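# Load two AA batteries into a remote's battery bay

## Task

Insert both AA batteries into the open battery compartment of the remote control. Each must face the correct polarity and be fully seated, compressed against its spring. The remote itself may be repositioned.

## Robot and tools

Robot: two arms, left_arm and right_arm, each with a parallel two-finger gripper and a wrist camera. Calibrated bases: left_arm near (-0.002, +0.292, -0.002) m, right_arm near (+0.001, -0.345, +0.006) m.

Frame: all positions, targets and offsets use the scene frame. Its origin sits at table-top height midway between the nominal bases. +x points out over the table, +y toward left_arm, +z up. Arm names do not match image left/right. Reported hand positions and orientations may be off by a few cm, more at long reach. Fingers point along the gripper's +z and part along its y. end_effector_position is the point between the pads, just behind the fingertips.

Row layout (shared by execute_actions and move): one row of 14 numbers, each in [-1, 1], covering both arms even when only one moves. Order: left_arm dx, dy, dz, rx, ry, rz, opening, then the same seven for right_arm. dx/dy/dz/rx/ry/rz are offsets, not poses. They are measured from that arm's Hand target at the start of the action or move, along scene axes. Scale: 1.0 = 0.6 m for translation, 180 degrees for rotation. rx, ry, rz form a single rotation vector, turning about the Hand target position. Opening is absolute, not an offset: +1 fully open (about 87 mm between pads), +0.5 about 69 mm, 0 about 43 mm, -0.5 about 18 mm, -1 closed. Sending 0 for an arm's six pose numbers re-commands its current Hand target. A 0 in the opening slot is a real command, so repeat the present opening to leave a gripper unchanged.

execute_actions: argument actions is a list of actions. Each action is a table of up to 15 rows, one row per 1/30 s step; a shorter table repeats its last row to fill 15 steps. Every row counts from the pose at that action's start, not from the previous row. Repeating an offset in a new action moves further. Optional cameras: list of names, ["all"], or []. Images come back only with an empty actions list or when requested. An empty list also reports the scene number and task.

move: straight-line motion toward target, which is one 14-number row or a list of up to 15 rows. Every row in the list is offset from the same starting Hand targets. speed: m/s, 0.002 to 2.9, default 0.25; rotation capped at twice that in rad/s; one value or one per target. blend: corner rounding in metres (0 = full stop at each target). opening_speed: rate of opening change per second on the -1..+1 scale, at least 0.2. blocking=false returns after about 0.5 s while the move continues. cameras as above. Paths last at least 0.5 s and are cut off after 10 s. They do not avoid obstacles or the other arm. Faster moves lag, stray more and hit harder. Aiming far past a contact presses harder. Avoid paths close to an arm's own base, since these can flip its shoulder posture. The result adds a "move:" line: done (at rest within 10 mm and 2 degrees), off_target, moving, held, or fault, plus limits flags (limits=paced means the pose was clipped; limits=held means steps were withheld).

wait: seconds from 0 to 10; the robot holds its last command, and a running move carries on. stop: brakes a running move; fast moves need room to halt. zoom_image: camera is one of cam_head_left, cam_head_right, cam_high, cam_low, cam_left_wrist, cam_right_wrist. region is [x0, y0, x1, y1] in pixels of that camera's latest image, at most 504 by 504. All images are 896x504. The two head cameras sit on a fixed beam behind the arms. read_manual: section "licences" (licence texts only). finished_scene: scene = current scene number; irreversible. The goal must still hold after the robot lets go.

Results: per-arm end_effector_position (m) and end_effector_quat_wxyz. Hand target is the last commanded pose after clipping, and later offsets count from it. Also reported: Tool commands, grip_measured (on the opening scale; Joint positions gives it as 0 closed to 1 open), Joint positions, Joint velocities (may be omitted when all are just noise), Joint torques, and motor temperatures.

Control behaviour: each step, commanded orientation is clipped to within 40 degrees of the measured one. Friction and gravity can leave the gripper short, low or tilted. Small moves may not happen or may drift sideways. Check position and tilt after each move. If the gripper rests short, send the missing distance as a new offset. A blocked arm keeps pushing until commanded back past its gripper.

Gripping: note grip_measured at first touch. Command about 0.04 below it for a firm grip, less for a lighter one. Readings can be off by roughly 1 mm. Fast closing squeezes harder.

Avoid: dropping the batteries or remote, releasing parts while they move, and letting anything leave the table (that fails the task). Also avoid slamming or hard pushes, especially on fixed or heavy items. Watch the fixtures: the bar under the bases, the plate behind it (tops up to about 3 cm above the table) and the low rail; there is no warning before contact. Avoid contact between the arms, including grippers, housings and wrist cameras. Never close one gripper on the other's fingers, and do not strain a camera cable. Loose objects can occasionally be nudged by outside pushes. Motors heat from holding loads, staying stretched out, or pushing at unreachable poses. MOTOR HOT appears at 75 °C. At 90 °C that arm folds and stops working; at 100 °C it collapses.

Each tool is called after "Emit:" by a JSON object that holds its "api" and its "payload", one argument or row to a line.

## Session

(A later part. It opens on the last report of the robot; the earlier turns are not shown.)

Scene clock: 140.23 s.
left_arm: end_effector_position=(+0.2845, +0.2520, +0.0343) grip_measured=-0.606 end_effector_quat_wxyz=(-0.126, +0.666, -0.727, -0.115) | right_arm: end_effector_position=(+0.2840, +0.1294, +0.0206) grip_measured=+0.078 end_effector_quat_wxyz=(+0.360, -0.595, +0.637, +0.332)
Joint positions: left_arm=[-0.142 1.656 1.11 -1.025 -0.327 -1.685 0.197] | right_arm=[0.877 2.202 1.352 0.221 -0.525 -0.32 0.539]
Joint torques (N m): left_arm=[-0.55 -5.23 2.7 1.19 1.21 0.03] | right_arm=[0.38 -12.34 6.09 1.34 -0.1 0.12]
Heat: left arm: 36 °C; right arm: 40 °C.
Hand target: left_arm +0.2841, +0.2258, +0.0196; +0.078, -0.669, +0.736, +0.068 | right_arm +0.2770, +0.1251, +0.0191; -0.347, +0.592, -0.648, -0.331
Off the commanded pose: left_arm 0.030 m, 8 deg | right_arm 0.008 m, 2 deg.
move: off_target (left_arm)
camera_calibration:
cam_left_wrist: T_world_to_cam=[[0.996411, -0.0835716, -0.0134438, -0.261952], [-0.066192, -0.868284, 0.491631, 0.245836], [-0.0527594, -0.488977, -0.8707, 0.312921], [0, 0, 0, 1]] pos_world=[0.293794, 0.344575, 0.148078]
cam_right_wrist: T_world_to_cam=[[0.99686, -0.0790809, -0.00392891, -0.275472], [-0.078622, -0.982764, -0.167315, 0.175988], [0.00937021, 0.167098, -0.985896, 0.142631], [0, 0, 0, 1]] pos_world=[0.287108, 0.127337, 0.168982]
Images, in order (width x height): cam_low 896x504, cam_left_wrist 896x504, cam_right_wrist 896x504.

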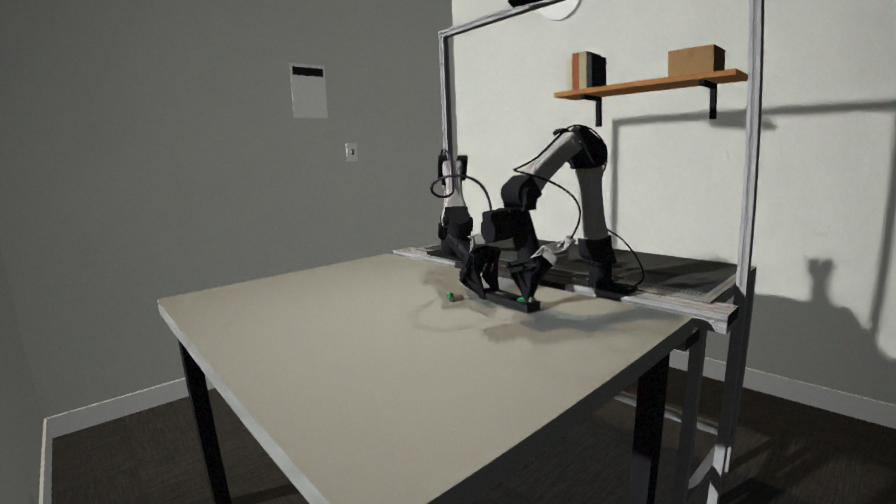

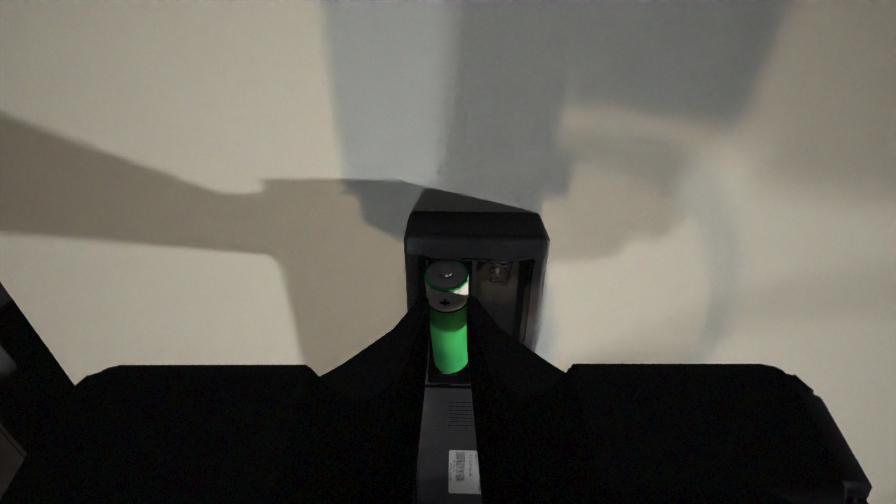

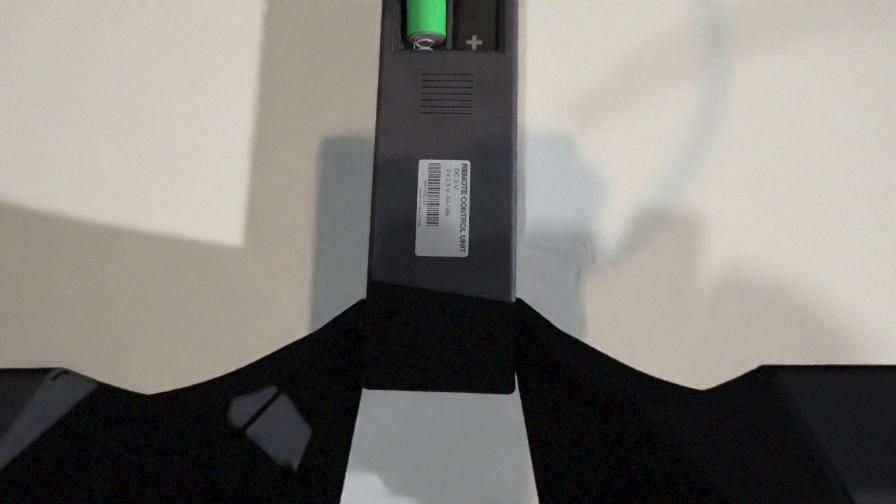

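Emit:
{"api": "move", "payload": {
  "target": [
    [0, 0.0, 0.0, 0, 0, 0, -0.52, 0, 0, 0, 0, 0, 0, -0.02]
  ],
  "opening_speed": 0.2,
  "speed": 0.03,
  "cameras": ["cam_left_wrist","cam_right_wrist","cam_low"]
}}

Emit:
{"api": "zoom_image", "payload": {
  "camera": "cam_left_wrist",
  "region": [350, 190, 550, 390]
}}

Emit:
{"api": "zoom_image", "payload": {
  "camera": "cam_right_wrist",
  "region": [350, 0, 550, 120]
}}

Emit:
{"api": "zoom_image", "payload": {
  "camera": "cam_low",
  "region": [490, 270, 550, 315]
}}

Scene clock: 141.73 s.
left_arm: end_effector_position=(+0.2861, +0.2516, +0.0343) grip_measured=-0.520 end_effector_quat_wxyz=(-0.128, +0.664, -0.728, -0.112) | right_arm: end_effector_position=(+0.2840, +0.1294, +0.0205) grip_measured=+0.078 end_effector_quat_wxyz=(+0.360, -0.595, +0.637, +0.332)
Joint positions: left_arm=[-0.142 1.655 1.11 -1.018 -0.327 -1.68 0.24] | right_arm=[0.877 2.202 1.352 0.221 -0.525 -0.321 0.539]
Joint torques (N m): left_arm=[-0.5 -5.19 2.69 1.1 1.23 -0.01] | right_arm=[0.46 -12.41 6.15 1.36 -0.09 0.12]
Heat: left arm: 36 °C; right arm: 40 °C.
Hand target: left_arm +0.2841, +0.2258, +0.0196; +0.078, -0.669, +0.736, +0.068 | right_arm +0.2770, +0.1250, +0.0190; -0.347, +0.592, -0.648, -0.331
Off the commanded pose: left_arm 0.030 m, 8 deg | right_arm 0.008 m, 2 deg.
move: off_target (left_arm)
camera_calibration:
cam_left_wrist: T_world_to_cam=[[0.996065, -0.0883119, -0.00748886, -0.262525], [-0.0731716, -0.867085, 0.492758, 0.247283], [-0.0500098, -0.49027, -0.870134, 0.312358], [0, 0, 0, 1]] pos_world=[0.295207, 0.344372, 0.147977]
cam_right_wrist: T_world_to_cam=[[0.996875, -0.0789004, -0.00376519, -0.275428], [-0.0784204, -0.982844, -0.166935, 0.175853], [0.00947061, 0.166708, -0.985961, 0.142565], [0, 0, 0, 1]] pos_world=[0.287007, 0.127338, 0.168882]
Images, in order (width x height): cam_low 896x504, cam_left_wrist 896x504, cam_right_wrist 896x504.

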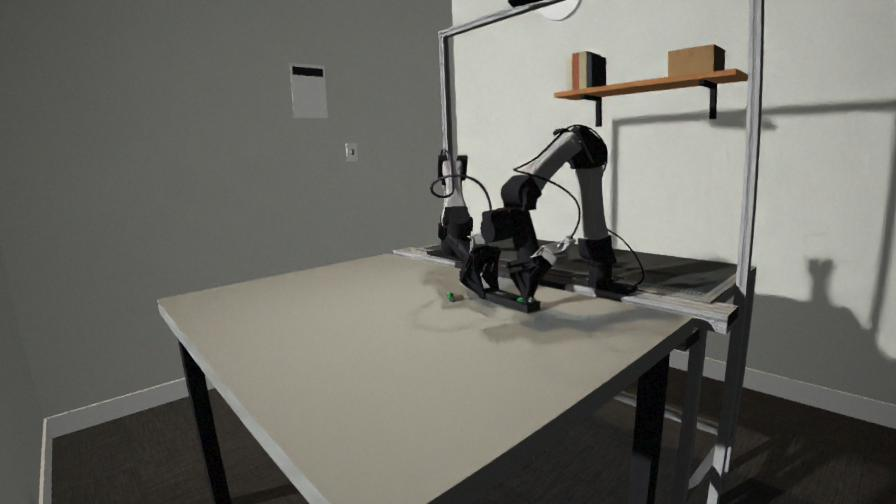

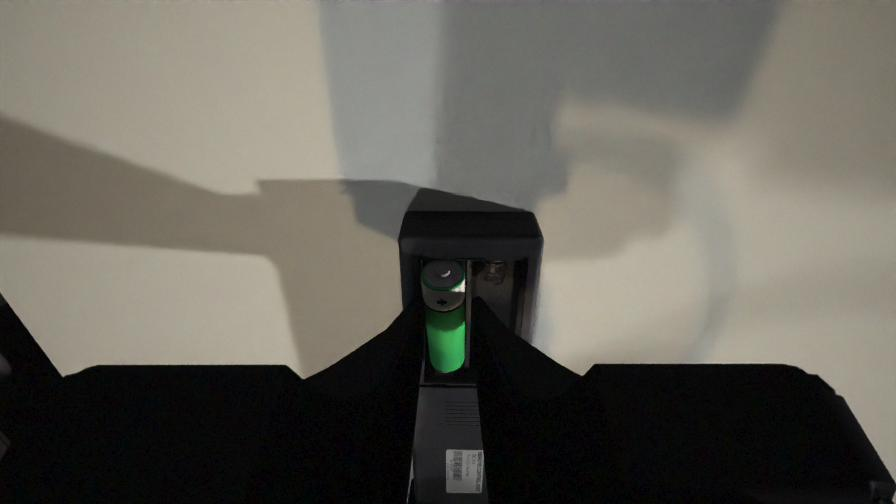

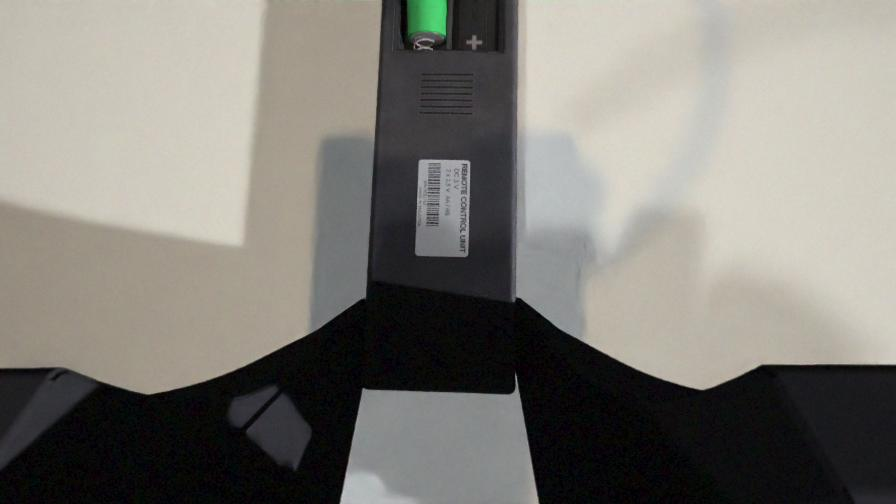

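Scaled by 2.520 from the camera's 896x504 image, which has a finer 1280x720 frame.

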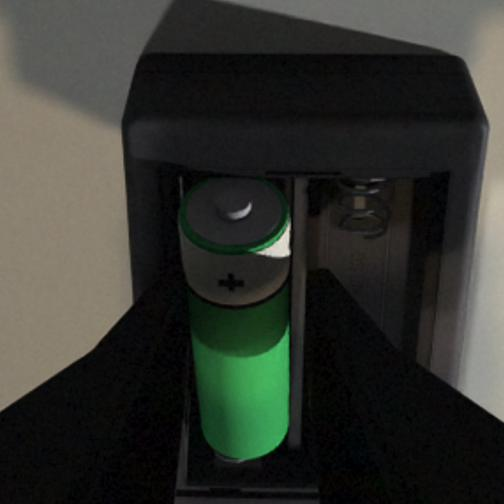

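Scaled by 2.520 from the camera's 896x504 image, which has a finer 1280x720 frame.

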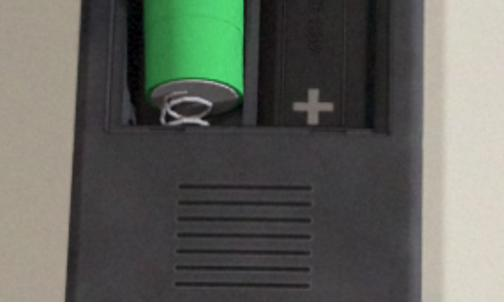

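Scaled by 8.400 from the camera's 896x504 image, which has a finer 1280x720 frame.

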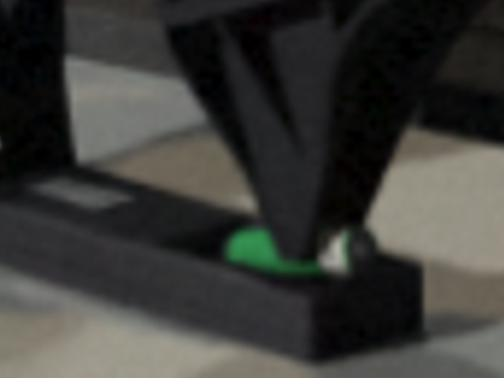

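Emit:
{"api": "move", "payload": {
  "target": [
    [0.002, 0.045, 0.03, 0, 0, 0, -0.5, 0, 0, 0, 0, 0, 0, -0.02],
    [0.006, 0.062, 0.075, -0.01, 0.0011, 0, -0.5, 0, 0, 0, 0, 0, 0, -0.02],
    [0.006, 0.062, 0.075, -0.01, 0.0011, 0, -0.84, 0, 0, 0, 0, 0, 0, -0.02]
  ],
  "speed": 0.06,
  "blend": [0.01, 0, 0],
  "cameras": ["cam_left_wrist","cam_low"]
}}

Emit:
{"api": "zoom_image", "payload": {
  "camera": "cam_left_wrist",
  "region": [350, 170, 550, 370]
}}

Emit:
{"api": "zoom_image", "payload": {
  "camera": "cam_low",
  "region": [490, 270, 550, 315]
}}

Scene clock: 144.87 s.
left_arm: end_effector_position=(+0.2885, +0.2627, +0.0554) grip_measured=-0.840 end_effector_quat_wxyz=(-0.069, +0.670, -0.736, -0.065) | right_arm: end_effector_position=(+0.2840, +0.1294, +0.0205) grip_measured=+0.078 end_effector_quat_wxyz=(+0.360, -0.595, +0.637, +0.332)
Joint positions: left_arm=[-0.005 1.63 1.17 -1.073 -0.171 -1.535 0.08] | right_arm=[0.877 2.202 1.352 0.221 -0.525 -0.321 0.539]
Joint torques (N m): left_arm=[1.09 -7.91 6.22 0.27 0.02 0.13] | right_arm=[0.42 -12.3 6.15 1.32 -0.1 0.12]
Heat: left arm: 36 °C; right arm: 40 °C.
Hand target: left_arm +0.2877, +0.2630, +0.0647; +0.066, -0.670, +0.737, +0.057 | right_arm +0.2770, +0.1250, +0.0190; -0.347, +0.592, -0.648, -0.331
Off the commanded pose: left_arm 0.009 m, 1 deg | right_arm 0.008 m, 2 deg.
move: done; blend cut to 0 m at target 1
camera_calibration:
cam_left_wrist: T_world_to_cam=[[0.995616, -0.0916241, -0.0188186, -0.262155], [-0.0604299, -0.783636, 0.618273, 0.214092], [-0.0713957, -0.614426, -0.785738, 0.370433], [0, 0, 0, 1]] pos_world=[0.30039, 0.371354, 0.153763]
Images, in order (width x height): cam_low 896x504, cam_left_wrist 896x504.

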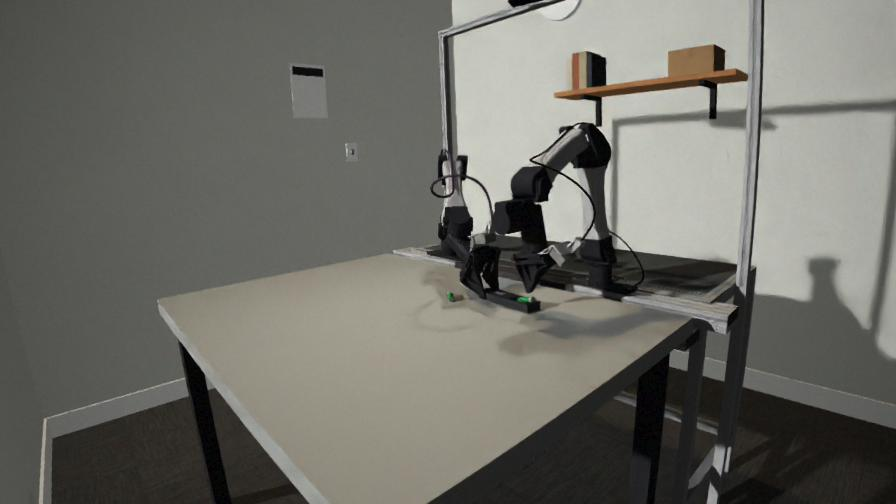

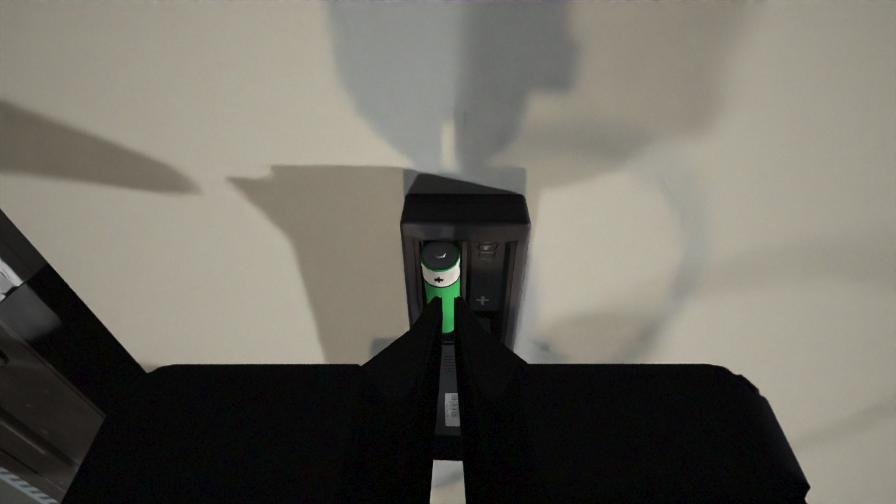

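Scaled by 2.520 from the camera's 896x504 image, which has a finer 1280x720 frame.

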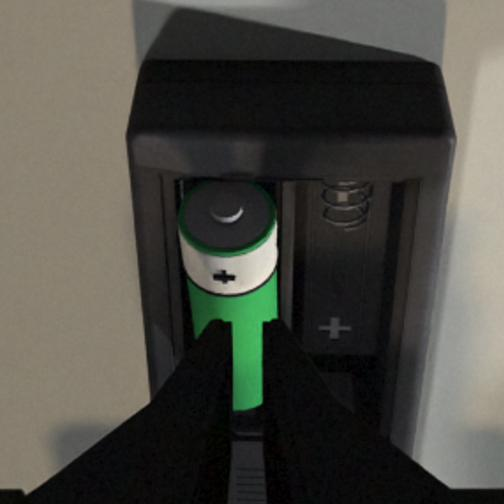

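Scaled by 8.400 from the camera's 896x504 image, which has a finer 1280x720 frame.

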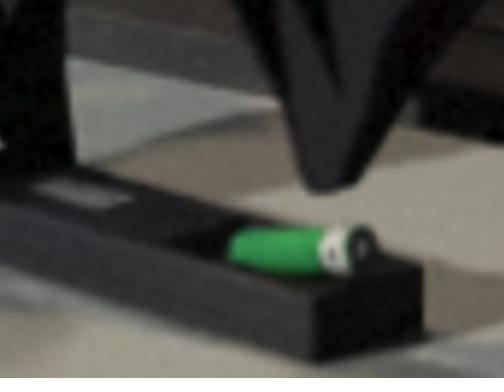

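Emit:
{"api": "move", "payload": {
  "target": [
    [-0.0045, 0.004, -0.015, 0, 0, 0, -0.84, 0, 0, 0, 0, 0, 0, -0.02],
    [-0.0045, 0.004, -0.037, 0, 0, 0, -0.84, 0, 0, 0, 0, 0, 0, -0.02]
  ],
  "speed": 0.04,
  "cameras": ["cam_left_wrist","cam_low"]
}}

Emit:
{"api": "zoom_image", "payload": {
  "camera": "cam_left_wrist",
  "region": [350, 190, 550, 390]
}}

Emit:
{"api": "zoom_image", "payload": {
  "camera": "cam_low",
  "region": [490, 270, 550, 315]
}}

Scene clock: 146.83 s.
left_arm: end_effector_position=(+0.2873, +0.2645, +0.0438) grip_measured=-0.840 end_effector_quat_wxyz=(-0.071, +0.670, -0.736, -0.062) | right_arm: end_effector_position=(+0.2840, +0.1294, +0.0205) grip_measured=+0.078 end_effector_quat_wxyz=(+0.360, -0.595, +0.637, +0.332)
Joint positions: left_arm=[0.001 1.63 1.122 -1.016 -0.169 -1.528 0.08] | right_arm=[0.877 2.202 1.352 0.221 -0.525 -0.321 0.539]
Joint torques (N m): left_arm=[1.13 -6.93 3.97 0.72 0.01 0.13] | right_arm=[0.51 -12.45 6.15 1.36 -0.09 0.12]
Heat: left arm: 36 °C; right arm: 40 °C.
Hand target: left_arm +0.2851, +0.2654, +0.0425; +0.066, -0.670, +0.737, +0.057 | right_arm +0.2770, +0.1250, +0.0190; -0.347, +0.592, -0.648, -0.331
Off the commanded pose: left_arm 0.003 m, 1 deg | right_arm 0.008 m, 2 deg.
move: done
camera_calibration:
cam_left_wrist: T_world_to_cam=[[0.995658, -0.0924489, -0.010855, -0.261246], [-0.0658829, -0.782279, 0.619435, 0.223801], [-0.0657577, -0.61603, -0.784973, 0.361068], [0, 0, 0, 1]] pos_world=[0.298599, 0.373352, 0.141962]
Images, in order (width x height): cam_low 896x504, cam_left_wrist 896x504.

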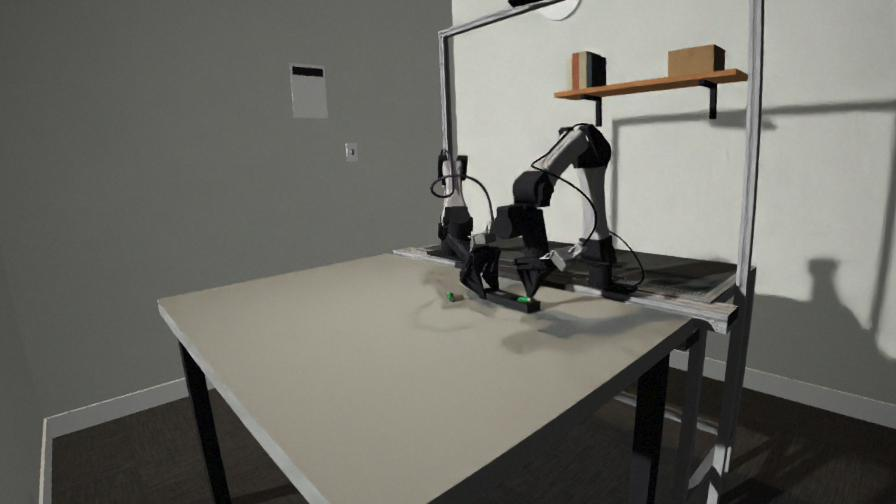

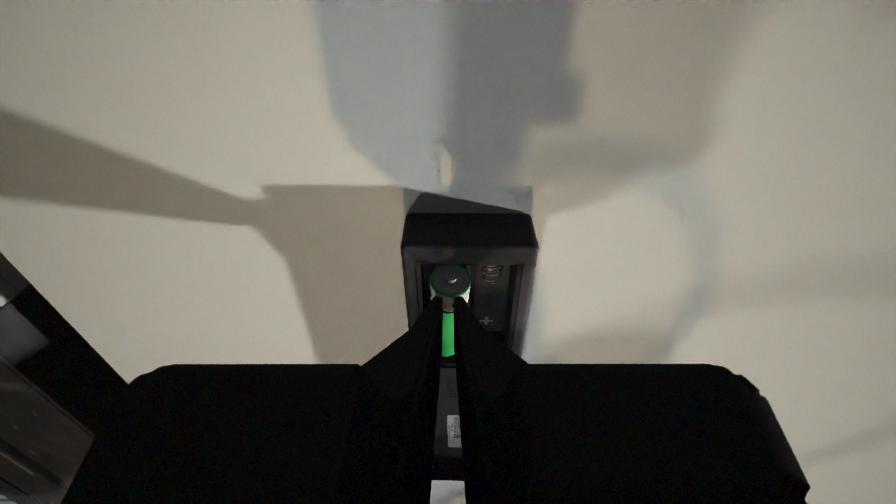

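Scaled by 2.520 from the camera's 896x504 image, which has a finer 1280x720 frame.

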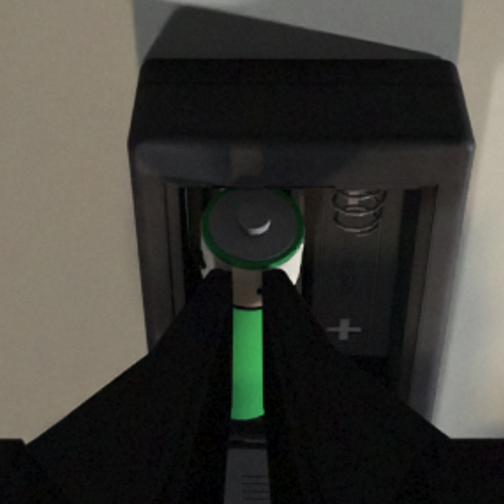

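Scaled by 8.400 from the camera's 896x504 image, which has a finer 1280x720 frame.

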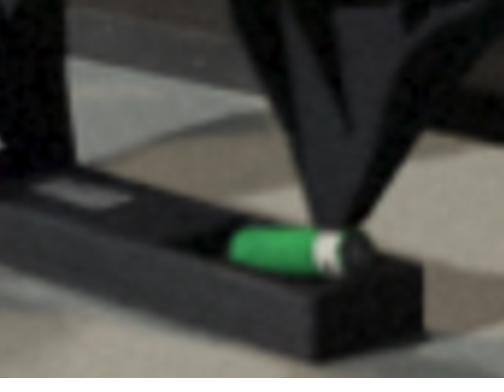

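Emit:
{"api": "move", "payload": {
  "target": [
    [0.002, 0.0, -0.025, 0, 0, 0, -0.84, 0, 0, 0, 0, 0, 0, -0.02]
  ],
  "speed": 0.03,
  "cameras": ["cam_left_wrist","cam_low","cam_right_wrist"]
}}

Emit:
{"api": "zoom_image", "payload": {
  "camera": "cam_left_wrist",
  "region": [350, 190, 550, 390]
}}

Emit:
{"api": "zoom_image", "payload": {
  "camera": "cam_low",
  "region": [490, 270, 550, 315]
}}

Scene clock: 147.87 s.
left_arm: end_effector_position=(+0.2886, +0.2637, +0.0399) grip_measured=-0.840 end_effector_quat_wxyz=(-0.074, +0.669, -0.737, -0.056) | right_arm: end_effector_position=(+0.2840, +0.1294, +0.0205) grip_measured=+0.078 end_effector_quat_wxyz=(+0.360, -0.595, +0.637, +0.332)
Joint positions: left_arm=[0.001 1.627 1.103 -0.985 -0.165 -1.524 0.08] | right_arm=[0.877 2.202 1.352 0.221 -0.525 -0.321 0.539]
Joint torques (N m): left_arm=[1.06 -4.9 2.61 1.04 -0.05 0.06] | right_arm=[0.38 -12.45 6.15 1.35 -0.09 0.11]
Heat: left arm: 36 °C; right arm: 40 °C.
Hand target: left_arm +0.2862, +0.2654, +0.0275; +0.066, -0.670, +0.737, +0.057 | right_arm +0.2770, +0.1250, +0.0190; -0.347, +0.592, -0.648, -0.331
Off the commanded pose: left_arm 0.013 m, 1 deg | right_arm 0.008 m, 2 deg.
move: off_target (left_arm)
camera_calibration:
cam_left_wrist: T_world_to_cam=[[0.995323, -0.0965754, 0.00235848, -0.261918], [-0.077042, -0.778805, 0.622517, 0.227871], [-0.058283, -0.619787, -0.782603, 0.356368], [0, 0, 0, 1]] pos_world=[0.299019, 0.373045, 0.137659]
cam_right_wrist: T_world_to_cam=[[0.996875, -0.0789004, -0.00376519, -0.275428], [-0.0784204, -0.982844, -0.166935, 0.175853], [0.00947061, 0.166708, -0.985961, 0.142565], [0, 0, 0, 1]] pos_world=[0.287007, 0.127338, 0.168882]
Images, in order (width x height): cam_low 896x504, cam_left_wrist 896x504, cam_right_wrist 896x504.

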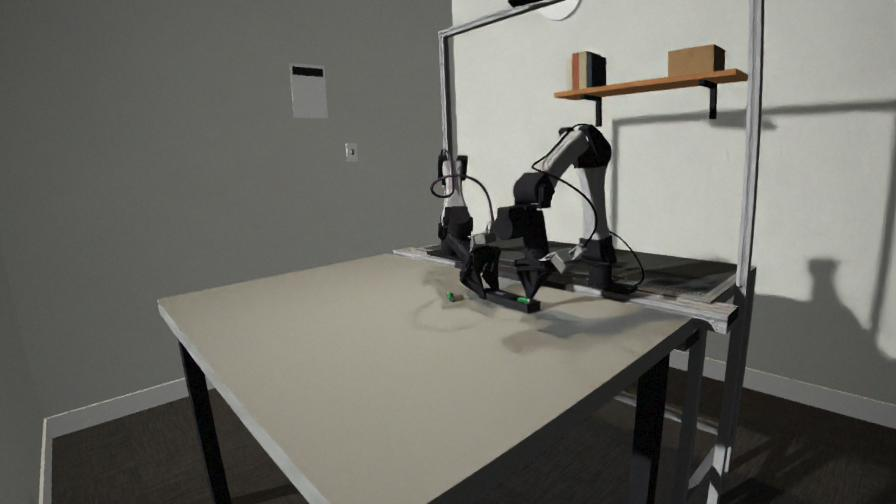

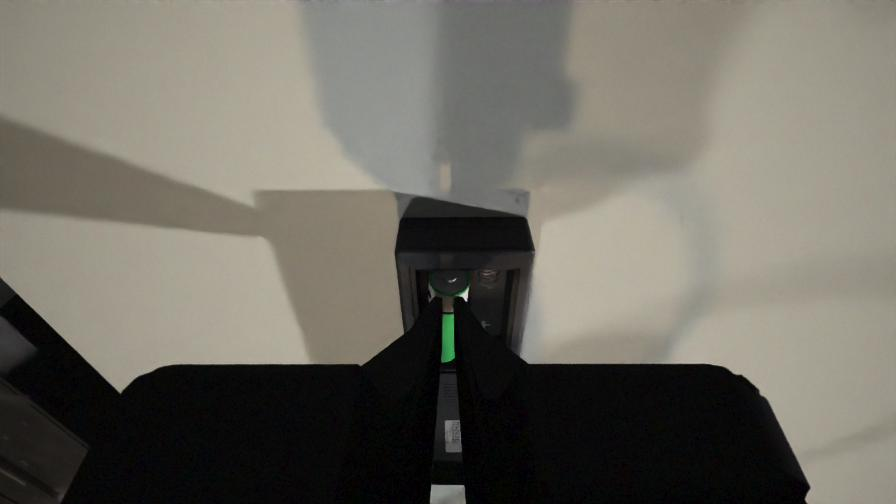

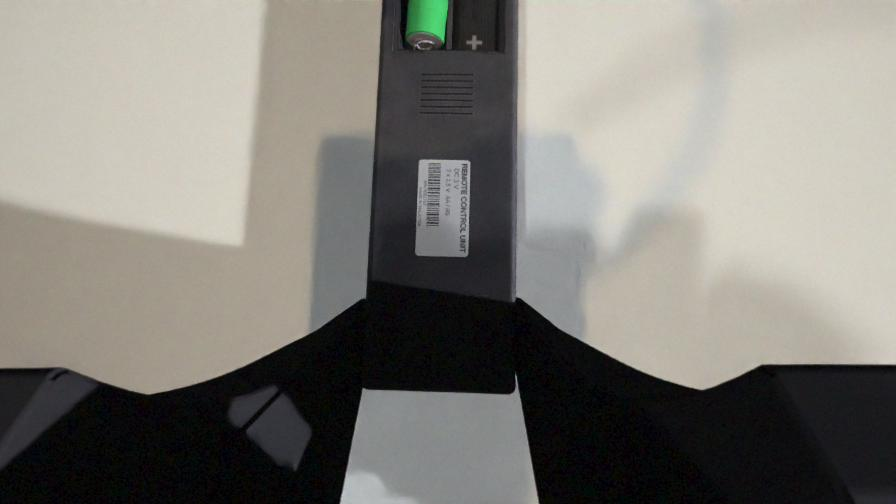

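Scaled by 2.520 from the camera's 896x504 image, which has a finer 1280x720 frame.

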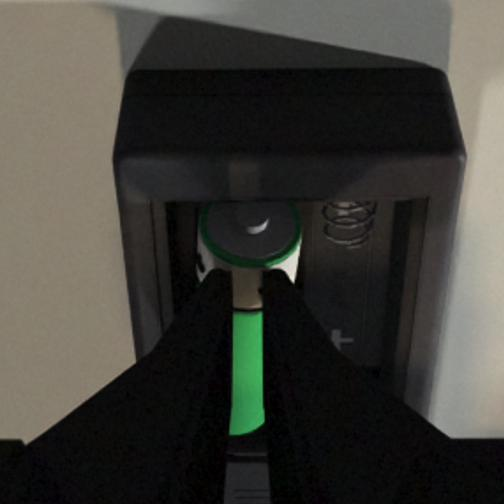

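Scaled by 8.400 from the camera's 896x504 image, which has a finer 1280x720 frame.

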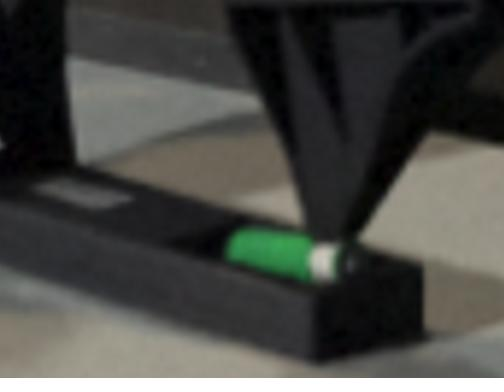

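Emit:
{"api": "move", "payload": {
  "target": [
    [0.0, 0.0, -0.013, 0, 0, 0, -0.84, 0, 0, 0, 0, 0, 0, -0.02]
  ],
  "speed": 0.03,
  "cameras": ["cam_left_wrist","cam_low","cam_right_wrist"]
}}

Emit:
{"api": "zoom_image", "payload": {
  "camera": "cam_left_wrist",
  "region": [350, 190, 550, 390]
}}

Emit:
{"api": "zoom_image", "payload": {
  "camera": "cam_low",
  "region": [490, 270, 550, 315]
}}

Scene clock: 148.87 s.
left_arm: end_effector_position=(+0.2884, +0.2626, +0.0394) grip_measured=-0.840 end_effector_quat_wxyz=(-0.075, +0.668, -0.738, -0.050) | right_arm: end_effector_position=(+0.2840, +0.1294, +0.0205) grip_measured=+0.078 end_effector_quat_wxyz=(+0.360, -0.595, +0.637, +0.332)
Joint positions: left_arm=[0.001 1.618 1.09 -0.972 -0.159 -1.52 0.08] | right_arm=[0.877 2.202 1.352 0.221 -0.525 -0.321 0.539]
Joint torques (N m): left_arm=[0.92 -3.49 1.96 1.24 -0.12 0.02] | right_arm=[0.4 -12.36 6.15 1.34 -0.1 0.15]
Heat: left arm: 36 °C; right arm: 40 °C.
Hand target: left_arm +0.2863, +0.2654, +0.0197; +0.066, -0.670, +0.737, +0.057 | right_arm +0.2770, +0.1250, +0.0190; -0.347, +0.592, -0.648, -0.331
Off the commanded pose: left_arm 0.020 m, 1 deg | right_arm 0.008 m, 2 deg.
move: off_target (left_arm)
camera_calibration:
cam_left_wrist: T_world_to_cam=[[0.994884, -0.10027, 0.0123098, -0.261136], [-0.0858087, -0.774449, 0.62679, 0.228521], [-0.0533149, -0.62464, -0.779091, 0.354993], [0, 0, 0, 1]] pos_world=[0.298335, 0.372536, 0.136551]
cam_right_wrist: T_world_to_cam=[[0.996875, -0.0789004, -0.00376519, -0.275428], [-0.0784204, -0.982844, -0.166935, 0.175853], [0.00947061, 0.166708, -0.985961, 0.142565], [0, 0, 0, 1]] pos_world=[0.287007, 0.127338, 0.168882]
Images, in order (width x height): cam_low 896x504, cam_left_wrist 896x504, cam_right_wrist 896x504.

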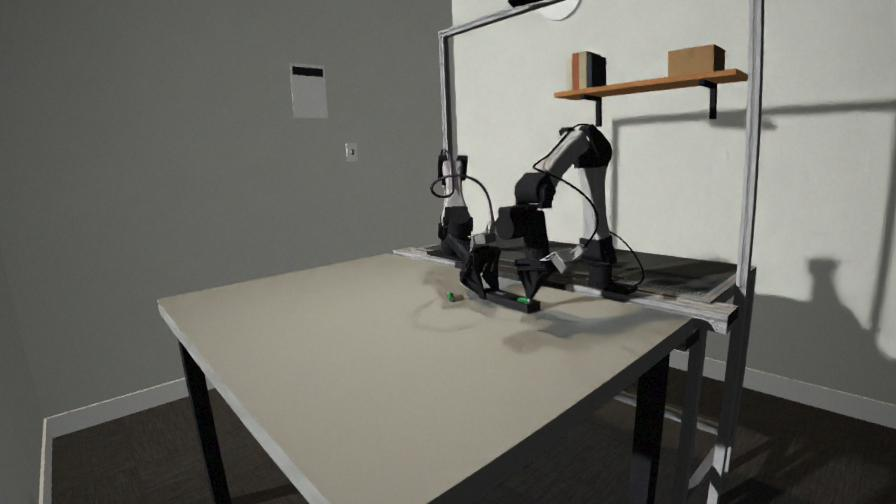

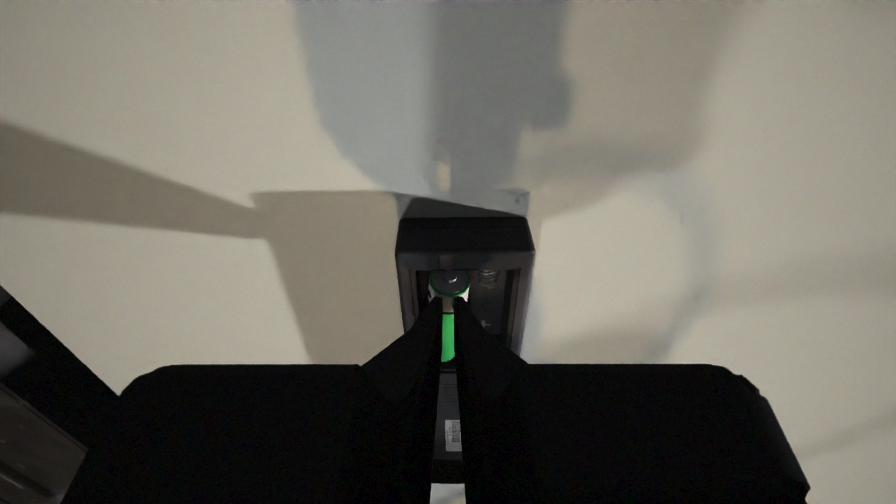

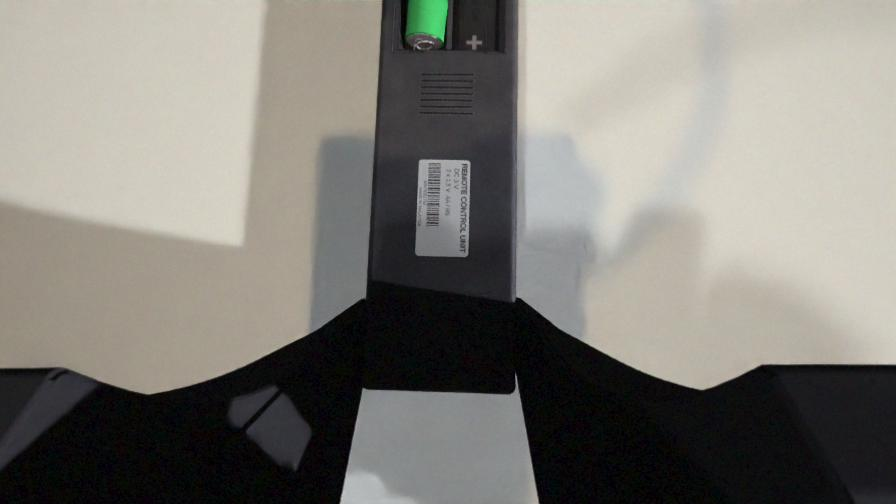

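Scaled by 2.520 from the camera's 896x504 image, which has a finer 1280x720 frame.

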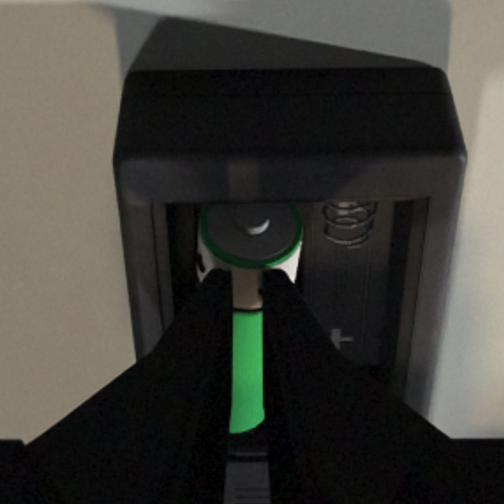

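Scaled by 8.400 from the camera's 896x504 image, which has a finer 1280x720 frame.

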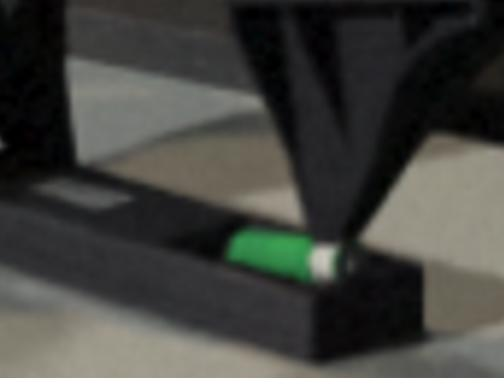

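Emit:
{"api": "move", "payload": {
  "target": [
    [0.0, -0.004, -0.013, 0, 0, 0, -0.84, 0, 0, 0, 0, 0, 0, -0.02]
  ],
  "speed": 0.03,
  "cameras": ["cam_left_wrist","cam_low","cam_right_wrist"]
}}

Emit:
{"api": "zoom_image", "payload": {
  "camera": "cam_left_wrist",
  "region": [350, 190, 550, 390]
}}

Emit:
{"api": "zoom_image", "payload": {
  "camera": "cam_right_wrist",
  "region": [350, 0, 550, 120]
}}

Scene clock: 149.90 s.
left_arm: end_effector_position=(+0.2882, +0.2624, +0.0391) grip_measured=-0.839 end_effector_quat_wxyz=(-0.078, +0.668, -0.738, -0.046) | right_arm: end_effector_position=(+0.2840, +0.1294, +0.0205) grip_measured=+0.078 end_effector_quat_wxyz=(+0.360, -0.595, +0.637, +0.332)
Joint positions: left_arm=[0.001 1.609 1.079 -0.96 -0.158 -1.52 0.08] | right_arm=[0.877 2.202 1.352 0.221 -0.525 -0.321 0.539]
Joint torques (N m): left_arm=[0.16 -2.03 1.29 1.44 -0.13 -0.09] | right_arm=[0.46 -12.36 6.12 1.36 -0.1 0.13]
Heat: left arm: 36 °C; right arm: 41 °C.
Hand target: left_arm +0.2863, +0.2630, +0.0119; +0.066, -0.670, +0.737, +0.057 | right_arm +0.2770, +0.1250, +0.0190; -0.347, +0.592, -0.648, -0.331
Off the commanded pose: left_arm 0.027 m, 2 deg | right_arm 0.008 m, 2 deg.
move: off_target (left_arm)
camera_calibration:
cam_left_wrist: T_world_to_cam=[[0.994663, -0.100842, 0.0218222, -0.261162], [-0.0921688, -0.773386, 0.6272, 0.230124], [-0.0463713, -0.625864, -0.778553, 0.352947], [0, 0, 0, 1]] pos_world=[0.297345, 0.372535, 0.136153]
cam_right_wrist: T_world_to_cam=[[0.996875, -0.0789004, -0.00376519, -0.275428], [-0.0784204, -0.982844, -0.166935, 0.175853], [0.00947061, 0.166708, -0.985961, 0.142565], [0, 0, 0, 1]] pos_world=[0.287007, 0.127338, 0.168882]
Images, in order (width x height): cam_low 896x504, cam_left_wrist 896x504, cam_right_wrist 896x504.

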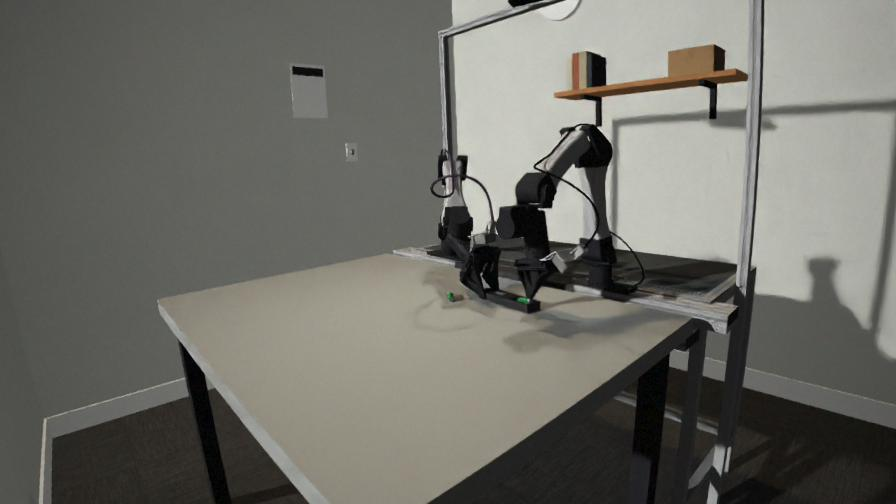

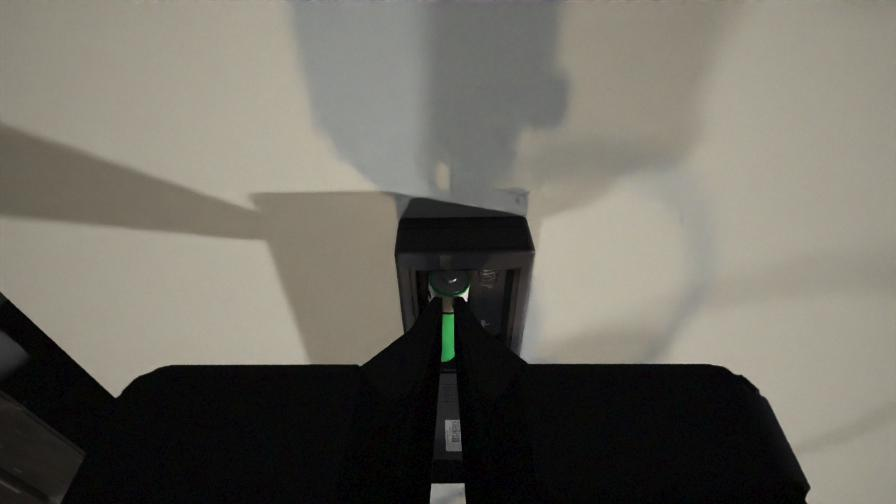

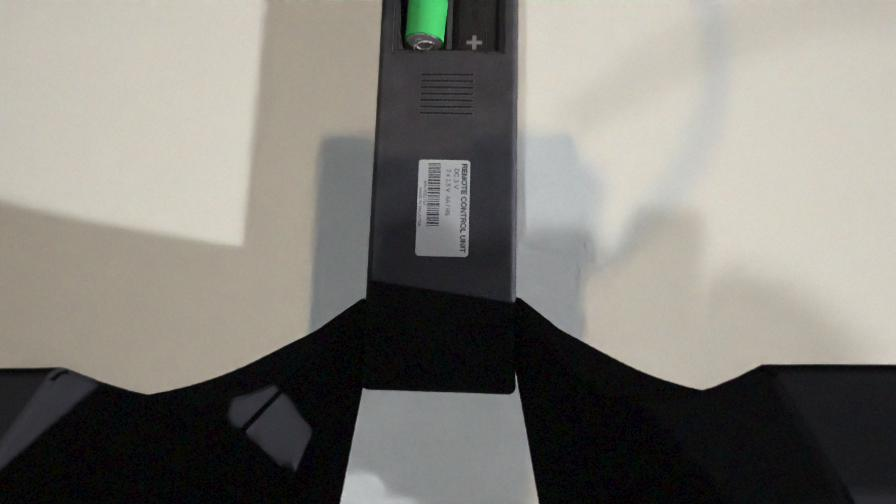

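Scaled by 2.520 from the camera's 896x504 image, which has a finer 1280x720 frame.

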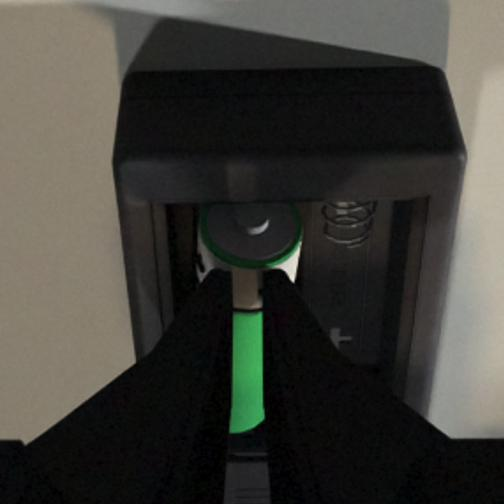

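Scaled by 2.520 from the camera's 896x504 image, which has a finer 1280x720 frame.

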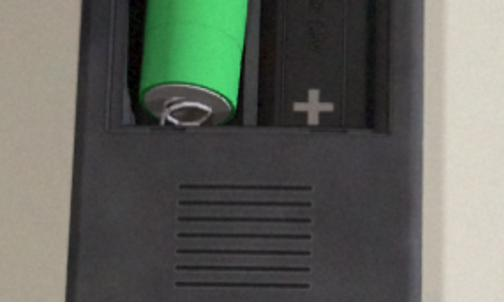

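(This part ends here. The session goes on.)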